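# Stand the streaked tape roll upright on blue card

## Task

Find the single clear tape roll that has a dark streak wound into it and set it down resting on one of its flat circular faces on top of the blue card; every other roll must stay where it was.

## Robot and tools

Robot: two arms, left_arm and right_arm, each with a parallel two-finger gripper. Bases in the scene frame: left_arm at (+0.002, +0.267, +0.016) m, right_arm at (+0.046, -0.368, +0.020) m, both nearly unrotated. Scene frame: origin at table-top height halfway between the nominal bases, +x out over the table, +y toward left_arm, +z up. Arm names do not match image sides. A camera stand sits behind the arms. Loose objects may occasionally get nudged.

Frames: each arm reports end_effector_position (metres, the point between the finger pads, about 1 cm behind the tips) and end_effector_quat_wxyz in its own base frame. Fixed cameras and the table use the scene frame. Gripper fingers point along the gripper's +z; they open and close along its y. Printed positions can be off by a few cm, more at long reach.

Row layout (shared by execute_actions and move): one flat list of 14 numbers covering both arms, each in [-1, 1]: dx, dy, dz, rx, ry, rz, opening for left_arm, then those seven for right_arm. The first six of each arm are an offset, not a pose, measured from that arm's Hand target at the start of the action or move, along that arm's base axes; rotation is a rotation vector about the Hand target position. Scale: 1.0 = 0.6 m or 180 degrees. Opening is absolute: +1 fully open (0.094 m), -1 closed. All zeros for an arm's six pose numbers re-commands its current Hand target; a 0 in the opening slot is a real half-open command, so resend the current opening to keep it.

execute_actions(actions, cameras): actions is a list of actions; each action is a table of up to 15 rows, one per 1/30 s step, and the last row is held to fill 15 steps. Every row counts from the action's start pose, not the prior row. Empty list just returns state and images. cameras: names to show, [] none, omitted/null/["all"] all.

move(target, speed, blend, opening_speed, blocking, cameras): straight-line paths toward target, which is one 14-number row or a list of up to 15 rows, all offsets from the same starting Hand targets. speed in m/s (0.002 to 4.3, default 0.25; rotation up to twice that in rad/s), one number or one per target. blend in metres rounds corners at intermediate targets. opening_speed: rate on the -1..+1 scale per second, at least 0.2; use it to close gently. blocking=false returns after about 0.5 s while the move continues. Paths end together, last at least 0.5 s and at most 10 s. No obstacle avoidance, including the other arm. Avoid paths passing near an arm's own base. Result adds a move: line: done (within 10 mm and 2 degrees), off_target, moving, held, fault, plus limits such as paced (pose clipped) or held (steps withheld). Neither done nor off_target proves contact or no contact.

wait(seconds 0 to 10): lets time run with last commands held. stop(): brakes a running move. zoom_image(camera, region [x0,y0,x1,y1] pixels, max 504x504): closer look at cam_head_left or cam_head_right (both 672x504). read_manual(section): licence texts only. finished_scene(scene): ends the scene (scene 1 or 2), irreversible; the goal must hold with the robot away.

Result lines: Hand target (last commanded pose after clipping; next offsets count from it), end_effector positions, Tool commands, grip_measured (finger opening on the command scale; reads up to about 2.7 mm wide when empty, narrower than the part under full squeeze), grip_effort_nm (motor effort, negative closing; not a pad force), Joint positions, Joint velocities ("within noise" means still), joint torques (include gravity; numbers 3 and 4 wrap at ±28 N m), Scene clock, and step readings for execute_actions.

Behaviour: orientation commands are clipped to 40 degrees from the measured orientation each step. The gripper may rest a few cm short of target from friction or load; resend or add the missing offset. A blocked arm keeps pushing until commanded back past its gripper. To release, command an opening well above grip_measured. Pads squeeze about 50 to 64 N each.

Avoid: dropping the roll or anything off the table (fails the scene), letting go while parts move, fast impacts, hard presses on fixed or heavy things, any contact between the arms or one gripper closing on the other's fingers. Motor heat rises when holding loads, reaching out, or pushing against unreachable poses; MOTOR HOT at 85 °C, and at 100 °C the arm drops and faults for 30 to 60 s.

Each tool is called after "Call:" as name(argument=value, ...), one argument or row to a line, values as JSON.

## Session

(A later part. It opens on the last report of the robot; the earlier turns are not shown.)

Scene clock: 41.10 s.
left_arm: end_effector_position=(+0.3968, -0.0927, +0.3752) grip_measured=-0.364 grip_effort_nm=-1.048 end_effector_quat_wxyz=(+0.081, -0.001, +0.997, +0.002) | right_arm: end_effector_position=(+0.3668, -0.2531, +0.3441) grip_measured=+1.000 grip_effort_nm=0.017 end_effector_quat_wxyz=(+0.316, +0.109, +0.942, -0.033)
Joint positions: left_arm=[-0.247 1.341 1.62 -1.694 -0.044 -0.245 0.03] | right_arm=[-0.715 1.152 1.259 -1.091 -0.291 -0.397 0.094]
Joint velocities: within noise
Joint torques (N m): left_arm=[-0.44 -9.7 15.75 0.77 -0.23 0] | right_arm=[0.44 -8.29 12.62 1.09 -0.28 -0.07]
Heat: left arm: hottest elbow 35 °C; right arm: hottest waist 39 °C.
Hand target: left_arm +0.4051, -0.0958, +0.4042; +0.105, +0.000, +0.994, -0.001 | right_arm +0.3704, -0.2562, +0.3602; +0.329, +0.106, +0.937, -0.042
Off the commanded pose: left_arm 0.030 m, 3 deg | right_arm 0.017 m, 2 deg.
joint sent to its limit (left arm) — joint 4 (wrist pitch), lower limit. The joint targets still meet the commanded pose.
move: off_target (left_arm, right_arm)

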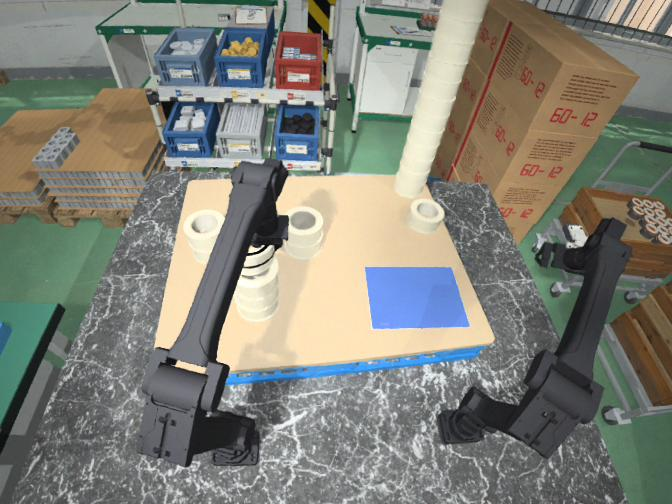

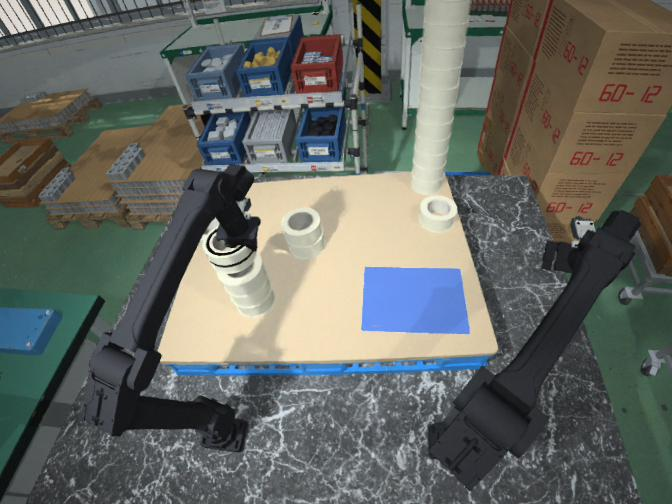

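Call:
move(
  target=[
    [0,0,0.05,0,0,0,-0.9,0,0,0,0,0,0,1],
    [-0.02,-0.82,0.0,0,0,0,-0.9,0,0,0,0,0,0,1],
  ],
  speed=[0.15,0.25],
  blend=0.02,
)

Call:
zoom_image(
  camera="cam_head_right",
  region=[330, 180, 510, 360],
)

Call:
zoom_image(
  camera="cam_head_left",
  region=[330, 180, 510, 360],
)

Scene clock: 45.23 s.
left_arm: end_effector_position=(+0.3882, -0.5893, +0.3672) grip_measured=-0.364 grip_effort_nm=-1.043 end_effector_quat_wxyz=(+0.176, +0.024, +0.979, -0.102) | right_arm: end_effector_position=(+0.3668, -0.2531, +0.3441) grip_measured=+1.000 grip_effort_nm=0.017 end_effector_quat_wxyz=(+0.316, +0.109, +0.942, -0.033)
Joint positions: left_arm=[-1.033 2.13 2.622 -1.695 -0.186 -0.949 0.03] | right_arm=[-0.715 1.152 1.259 -1.091 -0.291 -0.397 0.094]
Joint velocities: within noise
Joint torques (N m): left_arm=[0.62 -22.01 15.35 1.16 -0.36 -0.03] | right_arm=[0.44 -8.29 12.63 1.09 -0.28 -0.06]
Heat: left arm: hottest elbow 36 °C; right arm: hottest elbow 40 °C.
Hand target: left_arm +0.3930, -0.5878, +0.4041; +0.105, +0.000, +0.994, +0.000 | right_arm +0.3704, -0.2562, +0.3602; +0.329, +0.106, +0.937, -0.042
Off the commanded pose: left_arm 0.037 m, 15 deg | right_arm 0.017 m, 2 deg.
joint sent to its limit (left arm) — joint 4 (wrist pitch), lower limit. The joint targets are off in orientation, not in position.
move: off_target (left_arm, right_arm); blend cut to 0.0154 m at target 1

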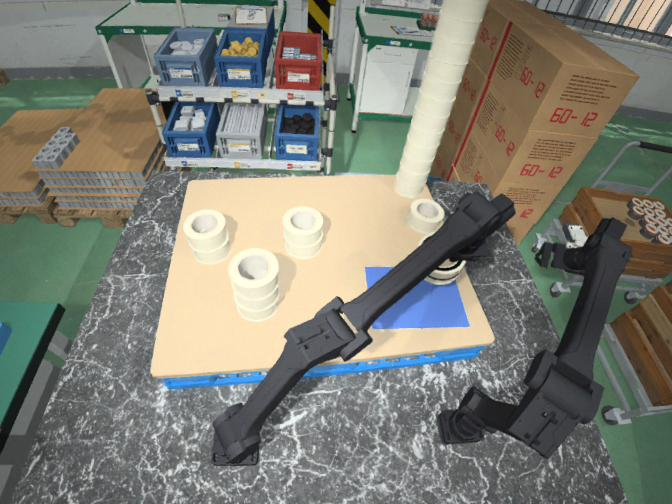

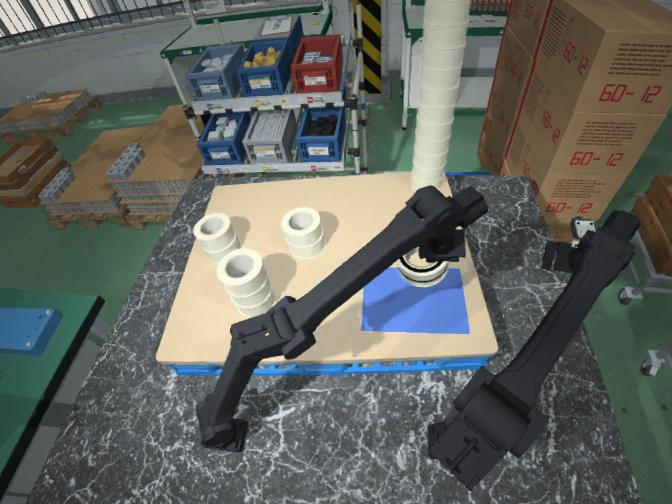

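Scaled by 2.800.

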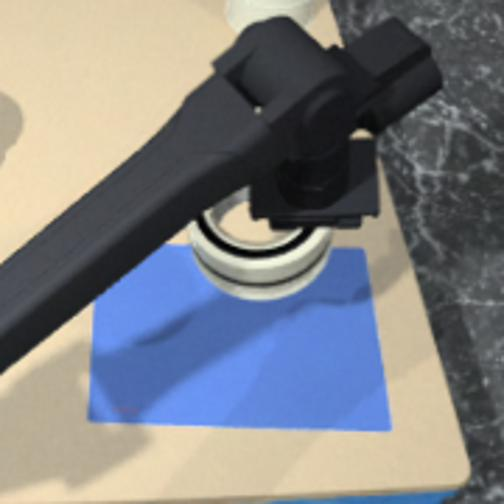

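Scaled by 2.800.

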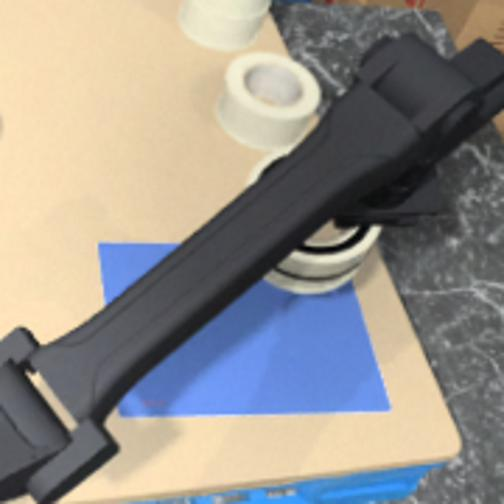

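Call:
move(
  target=[0,0,-0.16,0,0,0,-0.9,0,0,0,0,0,0,1],
  speed=0.2,
)

Call:
zoom_image(
  camera="cam_head_right",
  region=[330, 180, 510, 360],
)

Call:
zoom_image(
  camera="cam_head_left",
  region=[330, 180, 510, 360],
)

Scene clock: 48.30 s.
left_arm: end_effector_position=(+0.3896, -0.5934, +0.2928) grip_measured=-0.364 grip_effort_nm=-1.048 end_effector_quat_wxyz=(+0.135, +0.015, +0.990, -0.047) | right_arm: end_effector_position=(+0.3668, -0.2531, +0.3441) grip_measured=+1.000 grip_effort_nm=0.017 end_effector_quat_wxyz=(+0.316, +0.109, +0.942, -0.033)
Joint positions: left_arm=[-1.033 2.185 2.535 -1.695 -0.18 -0.983 0.03] | right_arm=[-0.715 1.152 1.259 -1.091 -0.291 -0.397 0.094]
Joint velocities: within noise
Joint torques (N m): left_arm=[0.73 -22.77 10.06 0.94 -0.21 -0.04] | right_arm=[0.32 -8.35 12.63 1.09 -0.28 -0.07]
Heat: left arm: hottest elbow 36 °C; right arm: hottest elbow 40 °C.
Hand target: left_arm +0.3930, -0.5879, +0.3079; +0.105, +0.000, +0.994, -0.001 | right_arm +0.3704, -0.2562, +0.3602; +0.329, +0.106, +0.937, -0.042
Off the commanded pose: left_arm 0.017 m, 7 deg | right_arm 0.017 m, 2 deg.
joint sent to its limit (left arm) — joint 4 (wrist pitch), lower limit. The joint targets are off in orientation, not in position.
move: off_target (left_arm, right_arm)

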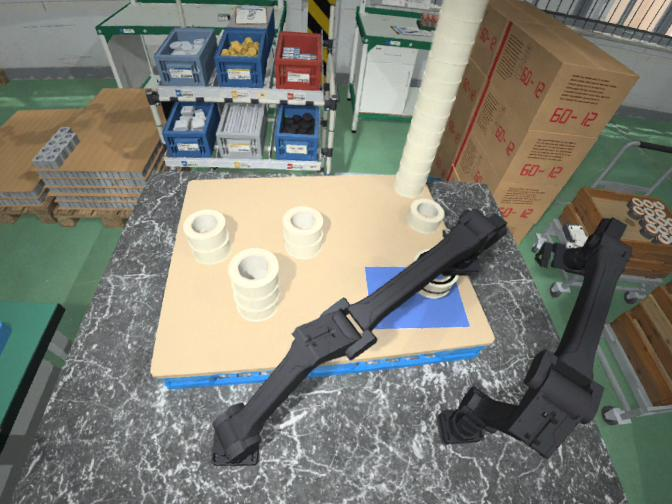

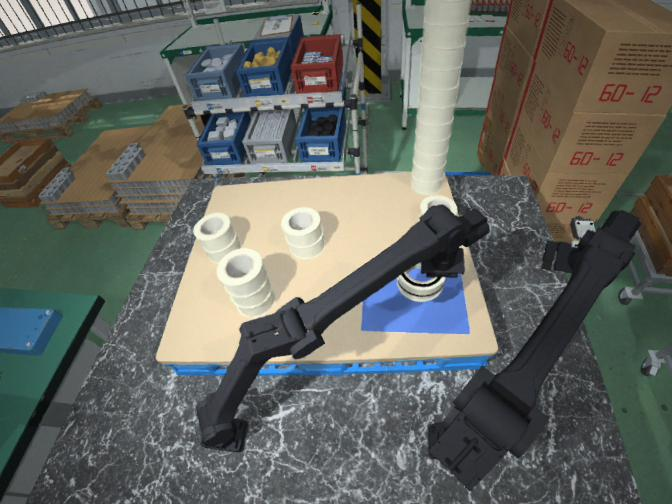

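Scaled by 2.800.

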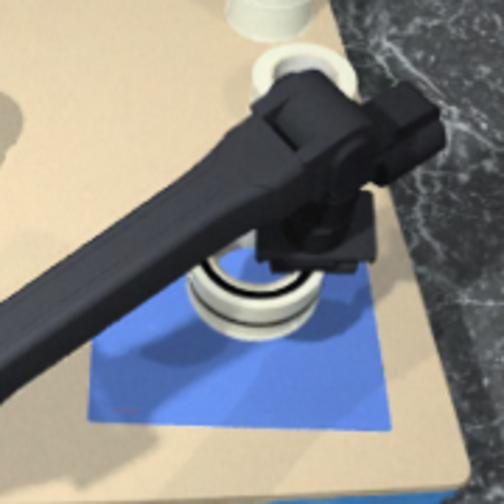

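Scaled by 2.800.

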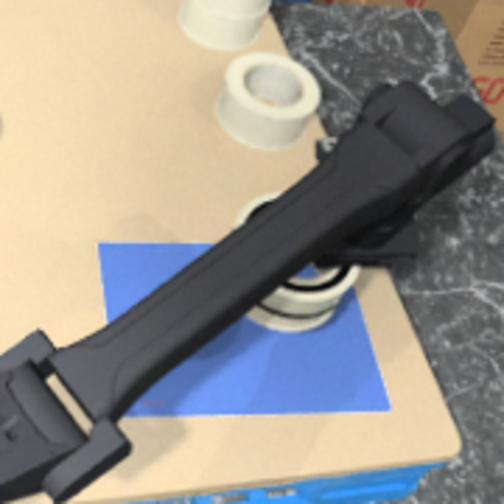

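Call:
move(
  target=[0.083,0.042,-0.142,0,0,0,-0.9,0,0,0,0,0,0,1],
  speed=0.15,
)

Call:
zoom_image(
  camera="cam_head_right",
  region=[330, 180, 510, 360],
)

Call:
zoom_image(
  camera="cam_head_left",
  region=[330, 180, 510, 360],
)

Scene clock: 50.20 s.
left_arm: end_effector_position=(+0.4422, -0.5610, +0.2093) grip_measured=-0.364 grip_effort_nm=-1.043 end_effector_quat_wxyz=(+0.096, -0.009, +0.995, +0.009) | right_arm: end_effector_position=(+0.3668, -0.2531, +0.3441) grip_measured=+1.000 grip_effort_nm=0.012 end_effector_quat_wxyz=(+0.316, +0.109, +0.942, -0.033)
Joint positions: left_arm=[-0.943 2.261 2.458 -1.67 -0.167 -0.953 0.03] | right_arm=[-0.715 1.152 1.259 -1.091 -0.291 -0.397 0.094]
Joint velocities: within noise
Joint torques (N m): left_arm=[-0.03 -23.41 10.45 1.22 -0.22 0.25] | right_arm=[0.5 -8.35 12.62 1.06 -0.29 -0.06]
Heat: left arm: hottest elbow 36 °C; right arm: hottest elbow 40 °C.
Hand target: left_arm +0.4430, -0.5626, +0.2230; +0.105, +0.000, +0.994, -0.001 | right_arm +0.3704, -0.2562, +0.3602; +0.329, +0.106, +0.937, -0.042
Off the commanded pose: left_arm 0.014 m, 2 deg | right_arm 0.017 m, 2 deg.
move: off_target (left_arm, right_arm)

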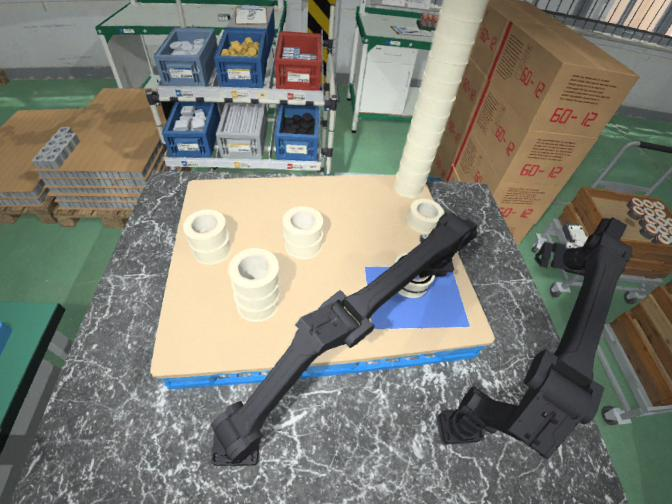

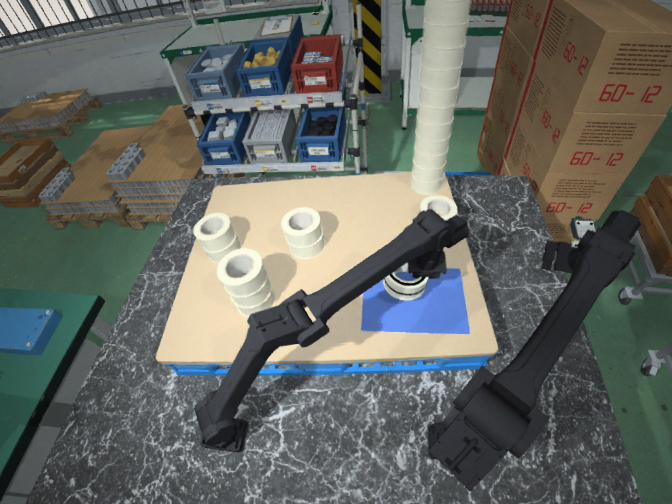

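Scaled by 2.800.

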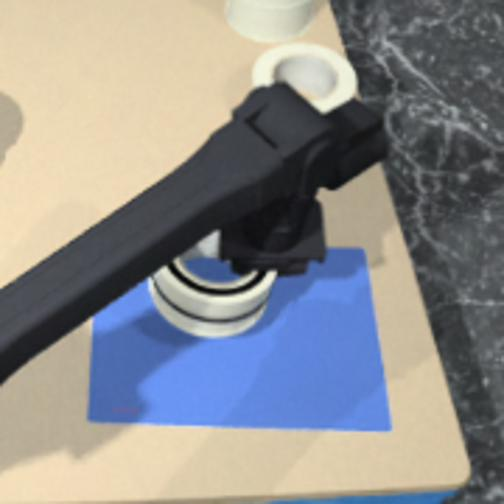

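Scaled by 2.800.

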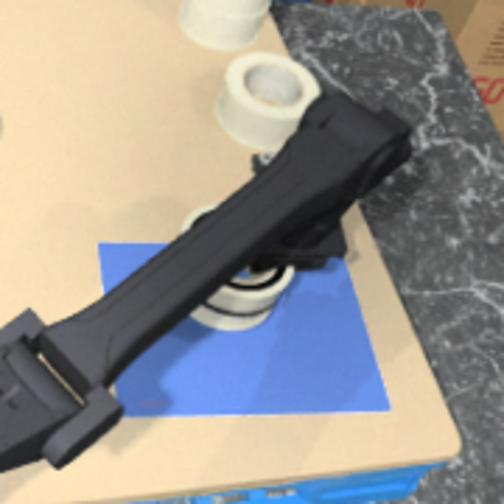

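Call:
move(
  target=[0,0,-0.05,0,0,0,-0.9,0,0,0,0,0,0,1],
  speed=0.05,
)

Call:
zoom_image(
  camera="cam_head_right",
  region=[350, 230, 470, 350],
)

Scene clock: 51.57 s.
left_arm: end_effector_position=(+0.4430, -0.5628, +0.1690) grip_measured=-0.366 grip_effort_nm=-1.043 end_effector_quat_wxyz=(+0.092, -0.008, +0.996, +0.014) | right_arm: end_effector_position=(+0.3668, -0.2531, +0.3441) grip_measured=+1.000 grip_effort_nm=0.012 end_effector_quat_wxyz=(+0.316, +0.109, +0.942, -0.033)
Joint positions: left_arm=[-0.943 2.257 2.343 -1.572 -0.166 -0.952 0.03] | right_arm=[-0.715 1.152 1.259 -1.091 -0.291 -0.397 0.094]
Joint velocities: within noise
Joint torques (N m): left_arm=[0.15 -25.41 9.51 1.16 -0.24 0.2] | right_arm=[0.5 -8.35 12.62 1.07 -0.29 -0.06]
Heat: left arm: hottest elbow 37 °C; right arm: hottest elbow 40 °C.
Hand target: left_arm +0.4428, -0.5627, +0.1927; +0.105, +0.000, +0.994, +0.000 | right_arm +0.3704, -0.2562, +0.3602; +0.329, +0.106, +0.937, -0.042
Off the commanded pose: left_arm 0.024 m, 2 deg | right_arm 0.017 m, 2 deg.
move: off_target (left_arm, right_arm)

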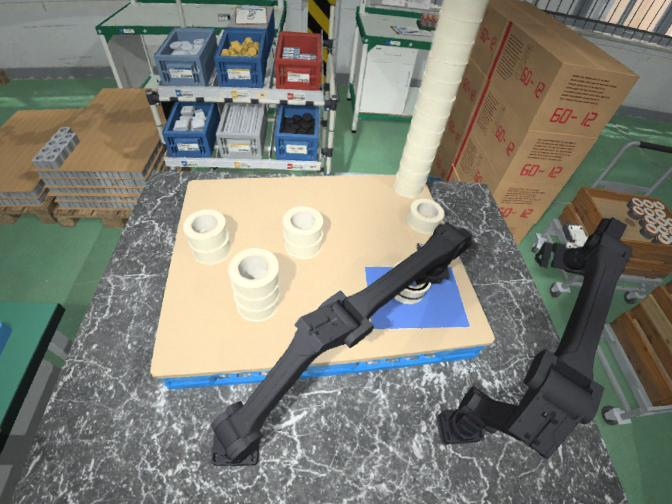

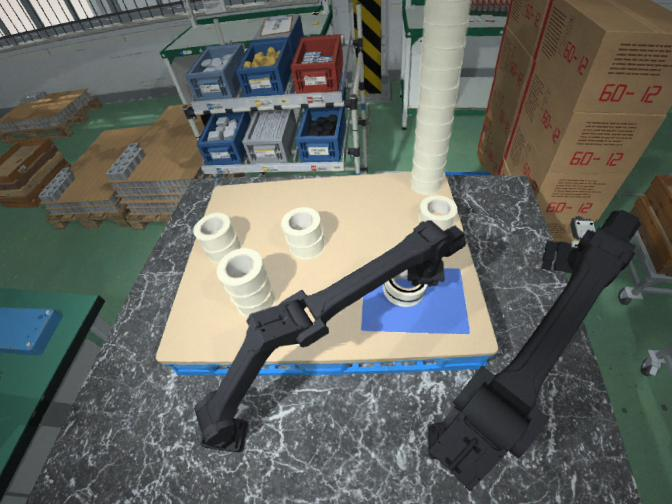

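Scaled by 4.200.

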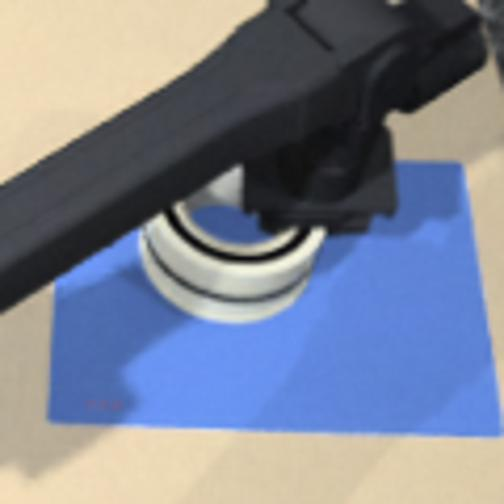

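Call:
move(
  target=[0,0,-0.025,0,0,0,-0.9,0,0,0,0,0,0,1],
  speed=0.04,
)

Call:
zoom_image(
  camera="cam_head_right",
  region=[350, 230, 470, 350],
)

Call:
zoom_image(
  camera="cam_head_left",
  region=[360, 230, 480, 350],
)

Scene clock: 52.80 s.
left_arm: end_effector_position=(+0.4428, -0.5625, +0.1679) grip_measured=-0.367 grip_effort_nm=-1.043 end_effector_quat_wxyz=(+0.098, -0.009, +0.995, +0.006) | right_arm: end_effector_position=(+0.3668, -0.2531, +0.3441) grip_measured=+1.000 grip_effort_nm=0.017 end_effector_quat_wxyz=(+0.316, +0.109, +0.942, -0.033)
Joint positions: left_arm=[-0.943 2.234 2.301 -1.533 -0.166 -0.952 0.03] | right_arm=[-0.715 1.152 1.259 -1.091 -0.291 -0.397 0.094]
Joint velocities: within noise
Joint torques (N m): left_arm=[0.09 -24.18 9.18 1.4 -0.25 0.21] | right_arm=[0.5 -8.35 12.63 1.09 -0.29 -0.06]
Heat: left arm: hottest elbow 37 °C; right arm: hottest elbow 41 °C.
Hand target: left_arm +0.4429, -0.5627, +0.1779; +0.105, +0.000, +0.994, -0.001 | right_arm +0.3704, -0.2562, +0.3602; +0.329, +0.106, +0.937, -0.042
Off the commanded pose: left_arm 0.010 m, 2 deg | right_arm 0.017 m, 2 deg.
move: off_target (right_arm)

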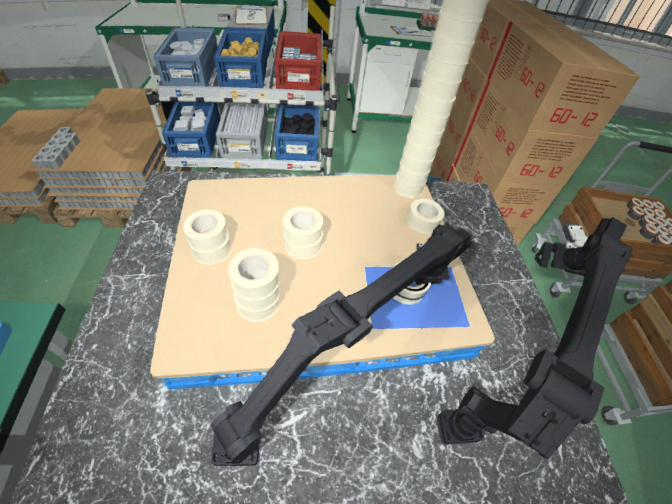

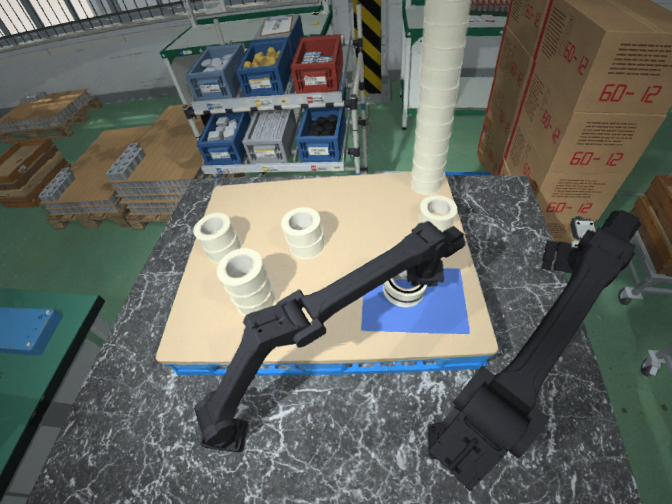

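Scaled by 4.200.

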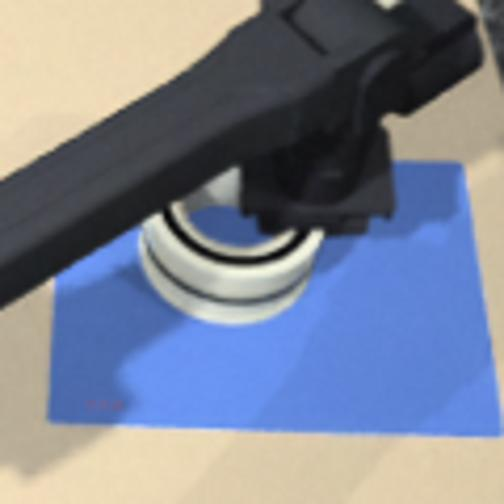

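Scaled by 4.200.

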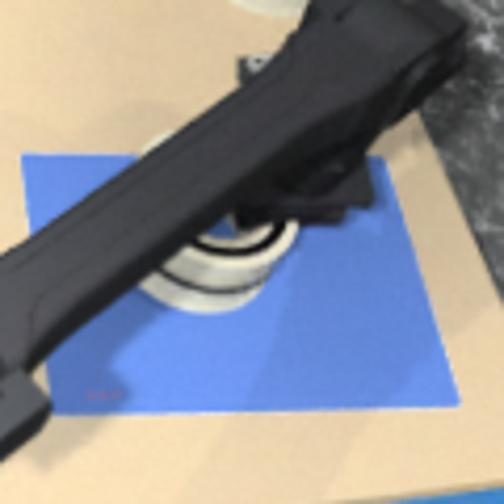

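Call:
move(
  target=[0,0,-0.02,0,0,0,-0.9,0,0,0,0,0,0,1],
  speed=0.04,
)

Call:
zoom_image(
  camera="cam_head_right",
  region=[350, 230, 470, 350],
)

Scene clock: 53.97 s.
left_arm: end_effector_position=(+0.4425, -0.5621, +0.1670) grip_measured=-0.367 grip_effort_nm=-1.048 end_effector_quat_wxyz=(+0.102, -0.009, +0.995, +0.000) | right_arm: end_effector_position=(+0.3668, -0.2531, +0.3441) grip_measured=+1.000 grip_effort_nm=0.017 end_effector_quat_wxyz=(+0.316, +0.109, +0.942, -0.033)
Joint positions: left_arm=[-0.943 2.218 2.268 -1.502 -0.166 -0.952 0.03] | right_arm=[-0.715 1.152 1.259 -1.091 -0.291 -0.397 0.094]
Joint velocities: within noise
Joint torques (N m): left_arm=[0.32 -23.24 8.69 1.61 -0.24 0.2] | right_arm=[0.5 -8.29 12.62 1.09 -0.29 -0.06]
Heat: left arm: hottest elbow 37 °C; right arm: hottest elbow 41 °C.
Hand target: left_arm +0.4428, -0.5627, +0.1658; +0.105, +0.000, +0.994, +0.000 | right_arm +0.3704, -0.2562, +0.3602; +0.329, +0.106, +0.937, -0.042
Off the commanded pose: left_arm 0.001 m, 1 deg | right_arm 0.017 m, 2 deg.
move: off_target (right_arm)

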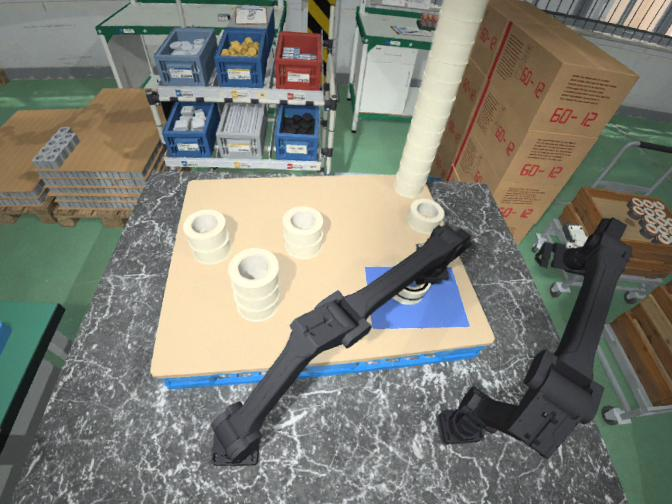

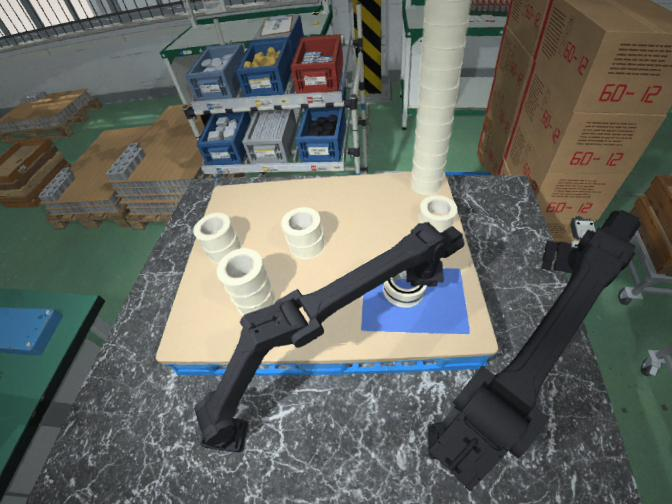

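Scaled by 4.200.

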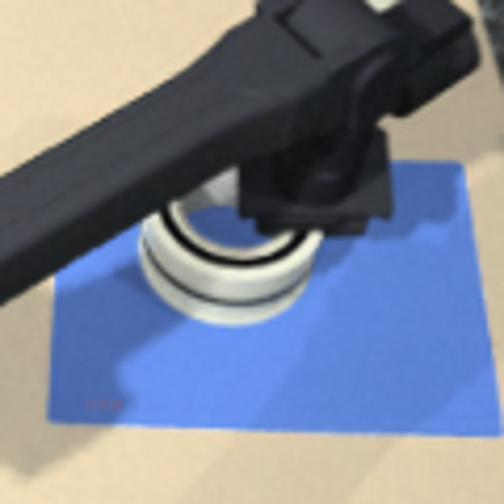

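Call:
move(
  target=[0,0,0,0,0,0,0.5,0,0,0,0,0,0,1],
  opening_speed=0.7,
)

Call:
zoom_image(
  camera="cam_head_right",
  region=[350, 230, 470, 350],
)

Scene clock: 56.53 s.
left_arm: end_effector_position=(+0.4433, -0.5626, +0.1672) grip_measured=+0.496 grip_effort_nm=0.120 end_effector_quat_wxyz=(+0.104, -0.008, +0.995, +0.000) | right_arm: end_effector_position=(+0.3668, -0.2531, +0.3441) grip_measured=+1.000 grip_effort_nm=0.017 end_effector_quat_wxyz=(+0.316, +0.109, +0.942, -0.033)
Joint positions: left_arm=[-0.943 2.218 2.268 -1.499 -0.168 -0.949 0.07] | right_arm=[-0.715 1.152 1.259 -1.091 -0.291 -0.397 0.094]
Joint velocities: within noise
Joint torques (N m): left_arm=[0.15 -23.12 8.75 1.37 -0.15 0.16] | right_arm=[0.32 -8.35 12.64 1.1 -0.29 -0.06]
Heat: left arm: hottest elbow 37 °C; right arm: hottest elbow 41 °C.
Hand target: left_arm +0.4428, -0.5627, +0.1658; +0.105, +0.000, +0.994, +0.000 | right_arm +0.3704, -0.2562, +0.3602; +0.329, +0.106, +0.937, -0.042
Off the commanded pose: left_arm 0.001 m, 1 deg | right_arm 0.017 m, 2 deg.
move: off_target (right_arm)

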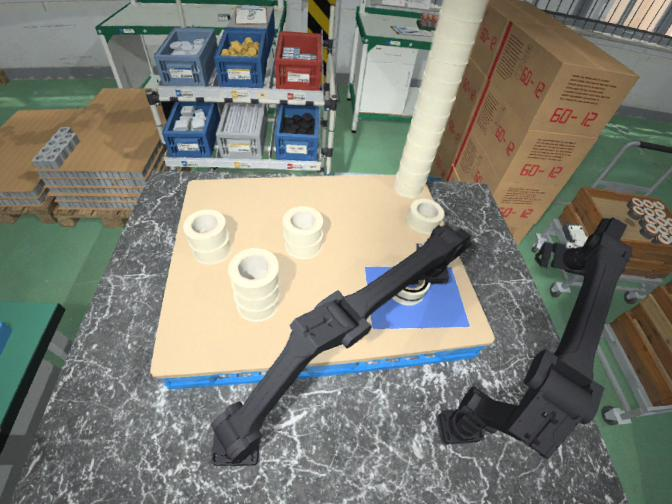

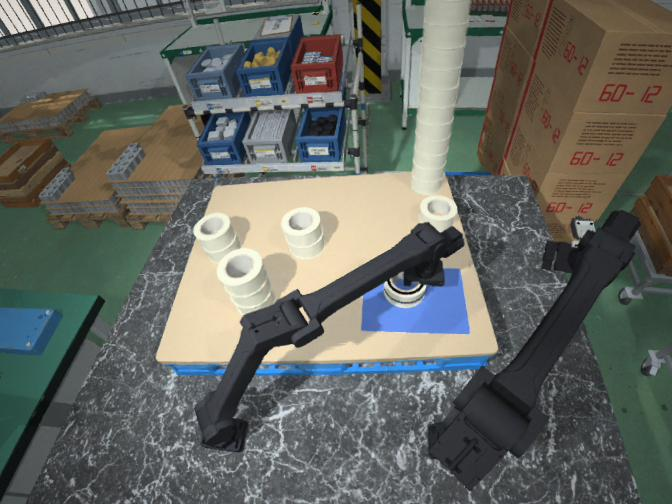

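Scaled by 4.200.

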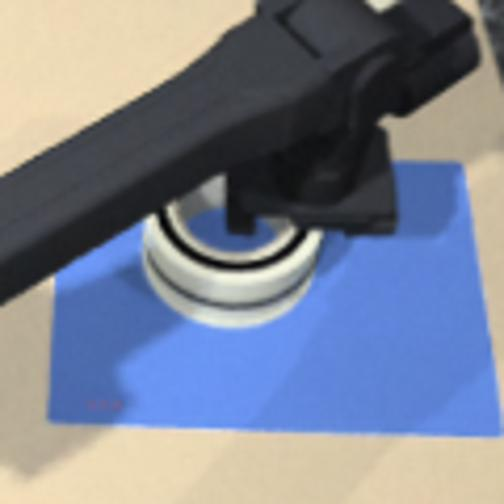

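Released. Raise along z, then clear.

Call:
move(
  target=[0,0,0.25,0,0,0,0.5,0,0,0,0,0,0,1],
  speed=0.15,
)

Call:
zoom_image(
  camera="cam_head_right",
  region=[350, 230, 470, 350],
)

Scene clock: 58.33 s.
left_arm: end_effector_position=(+0.4410, -0.5585, +0.3027) grip_measured=+0.497 grip_effort_nm=0.120 end_effector_quat_wxyz=(+0.142, -0.002, +0.989, -0.049) | right_arm: end_effector_position=(+0.3668, -0.2531, +0.3441) grip_measured=+1.000 grip_effort_nm=0.017 end_effector_quat_wxyz=(+0.316, +0.109, +0.942, -0.033)
Joint positions: left_arm=[-0.943 2.18 2.551 -1.692 -0.171 -0.925 0.07] | right_arm=[-0.715 1.152 1.259 -1.091 -0.291 -0.397 0.094]
Joint velocities: within noise
Joint torques (N m): left_arm=[0.21 -21.89 13.41 0.81 -0.16 0.17] | right_arm=[0.44 -8.29 12.6 1.1 -0.28 -0.06]
Heat: left arm: hottest elbow 37 °C; right arm: hottest elbow 41 °C.
Hand target: left_arm +0.4429, -0.5627, +0.3158; +0.105, +0.000, +0.994, -0.001 | right_arm +0.3704, -0.2562, +0.3602; +0.329, +0.106, +0.937, -0.042
Off the commanded pose: left_arm 0.014 m, 7 deg | right_arm 0.017 m, 2 deg.
joint sent to its limit (left arm) — joint 4 (wrist pitch), lower limit. The joint targets are off in orientation, not in position.
move: off_target (left_arm, right_arm)

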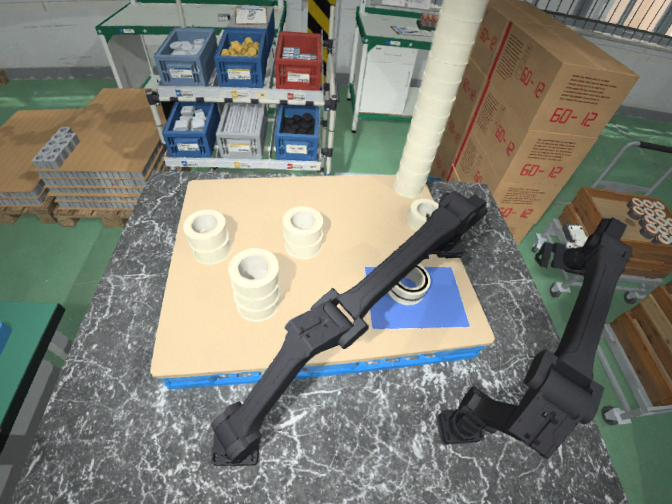

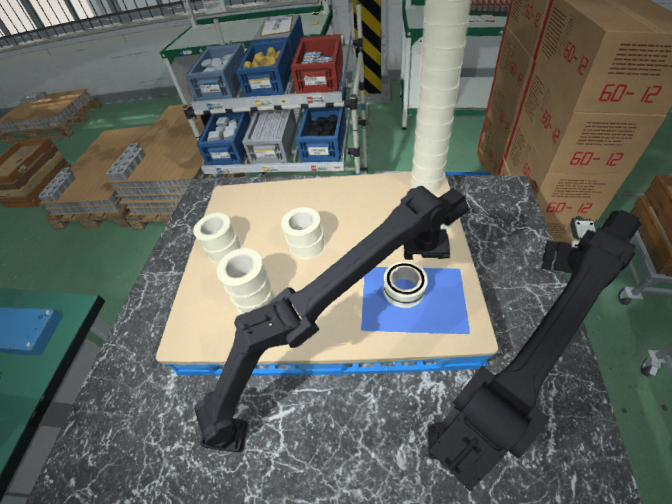

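Scaled by 4.200.

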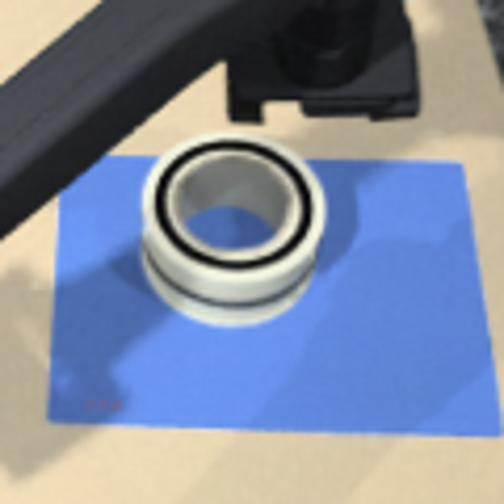

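Call:
finished_scene(
  scene=1,
)

The scene is finished: the task was done.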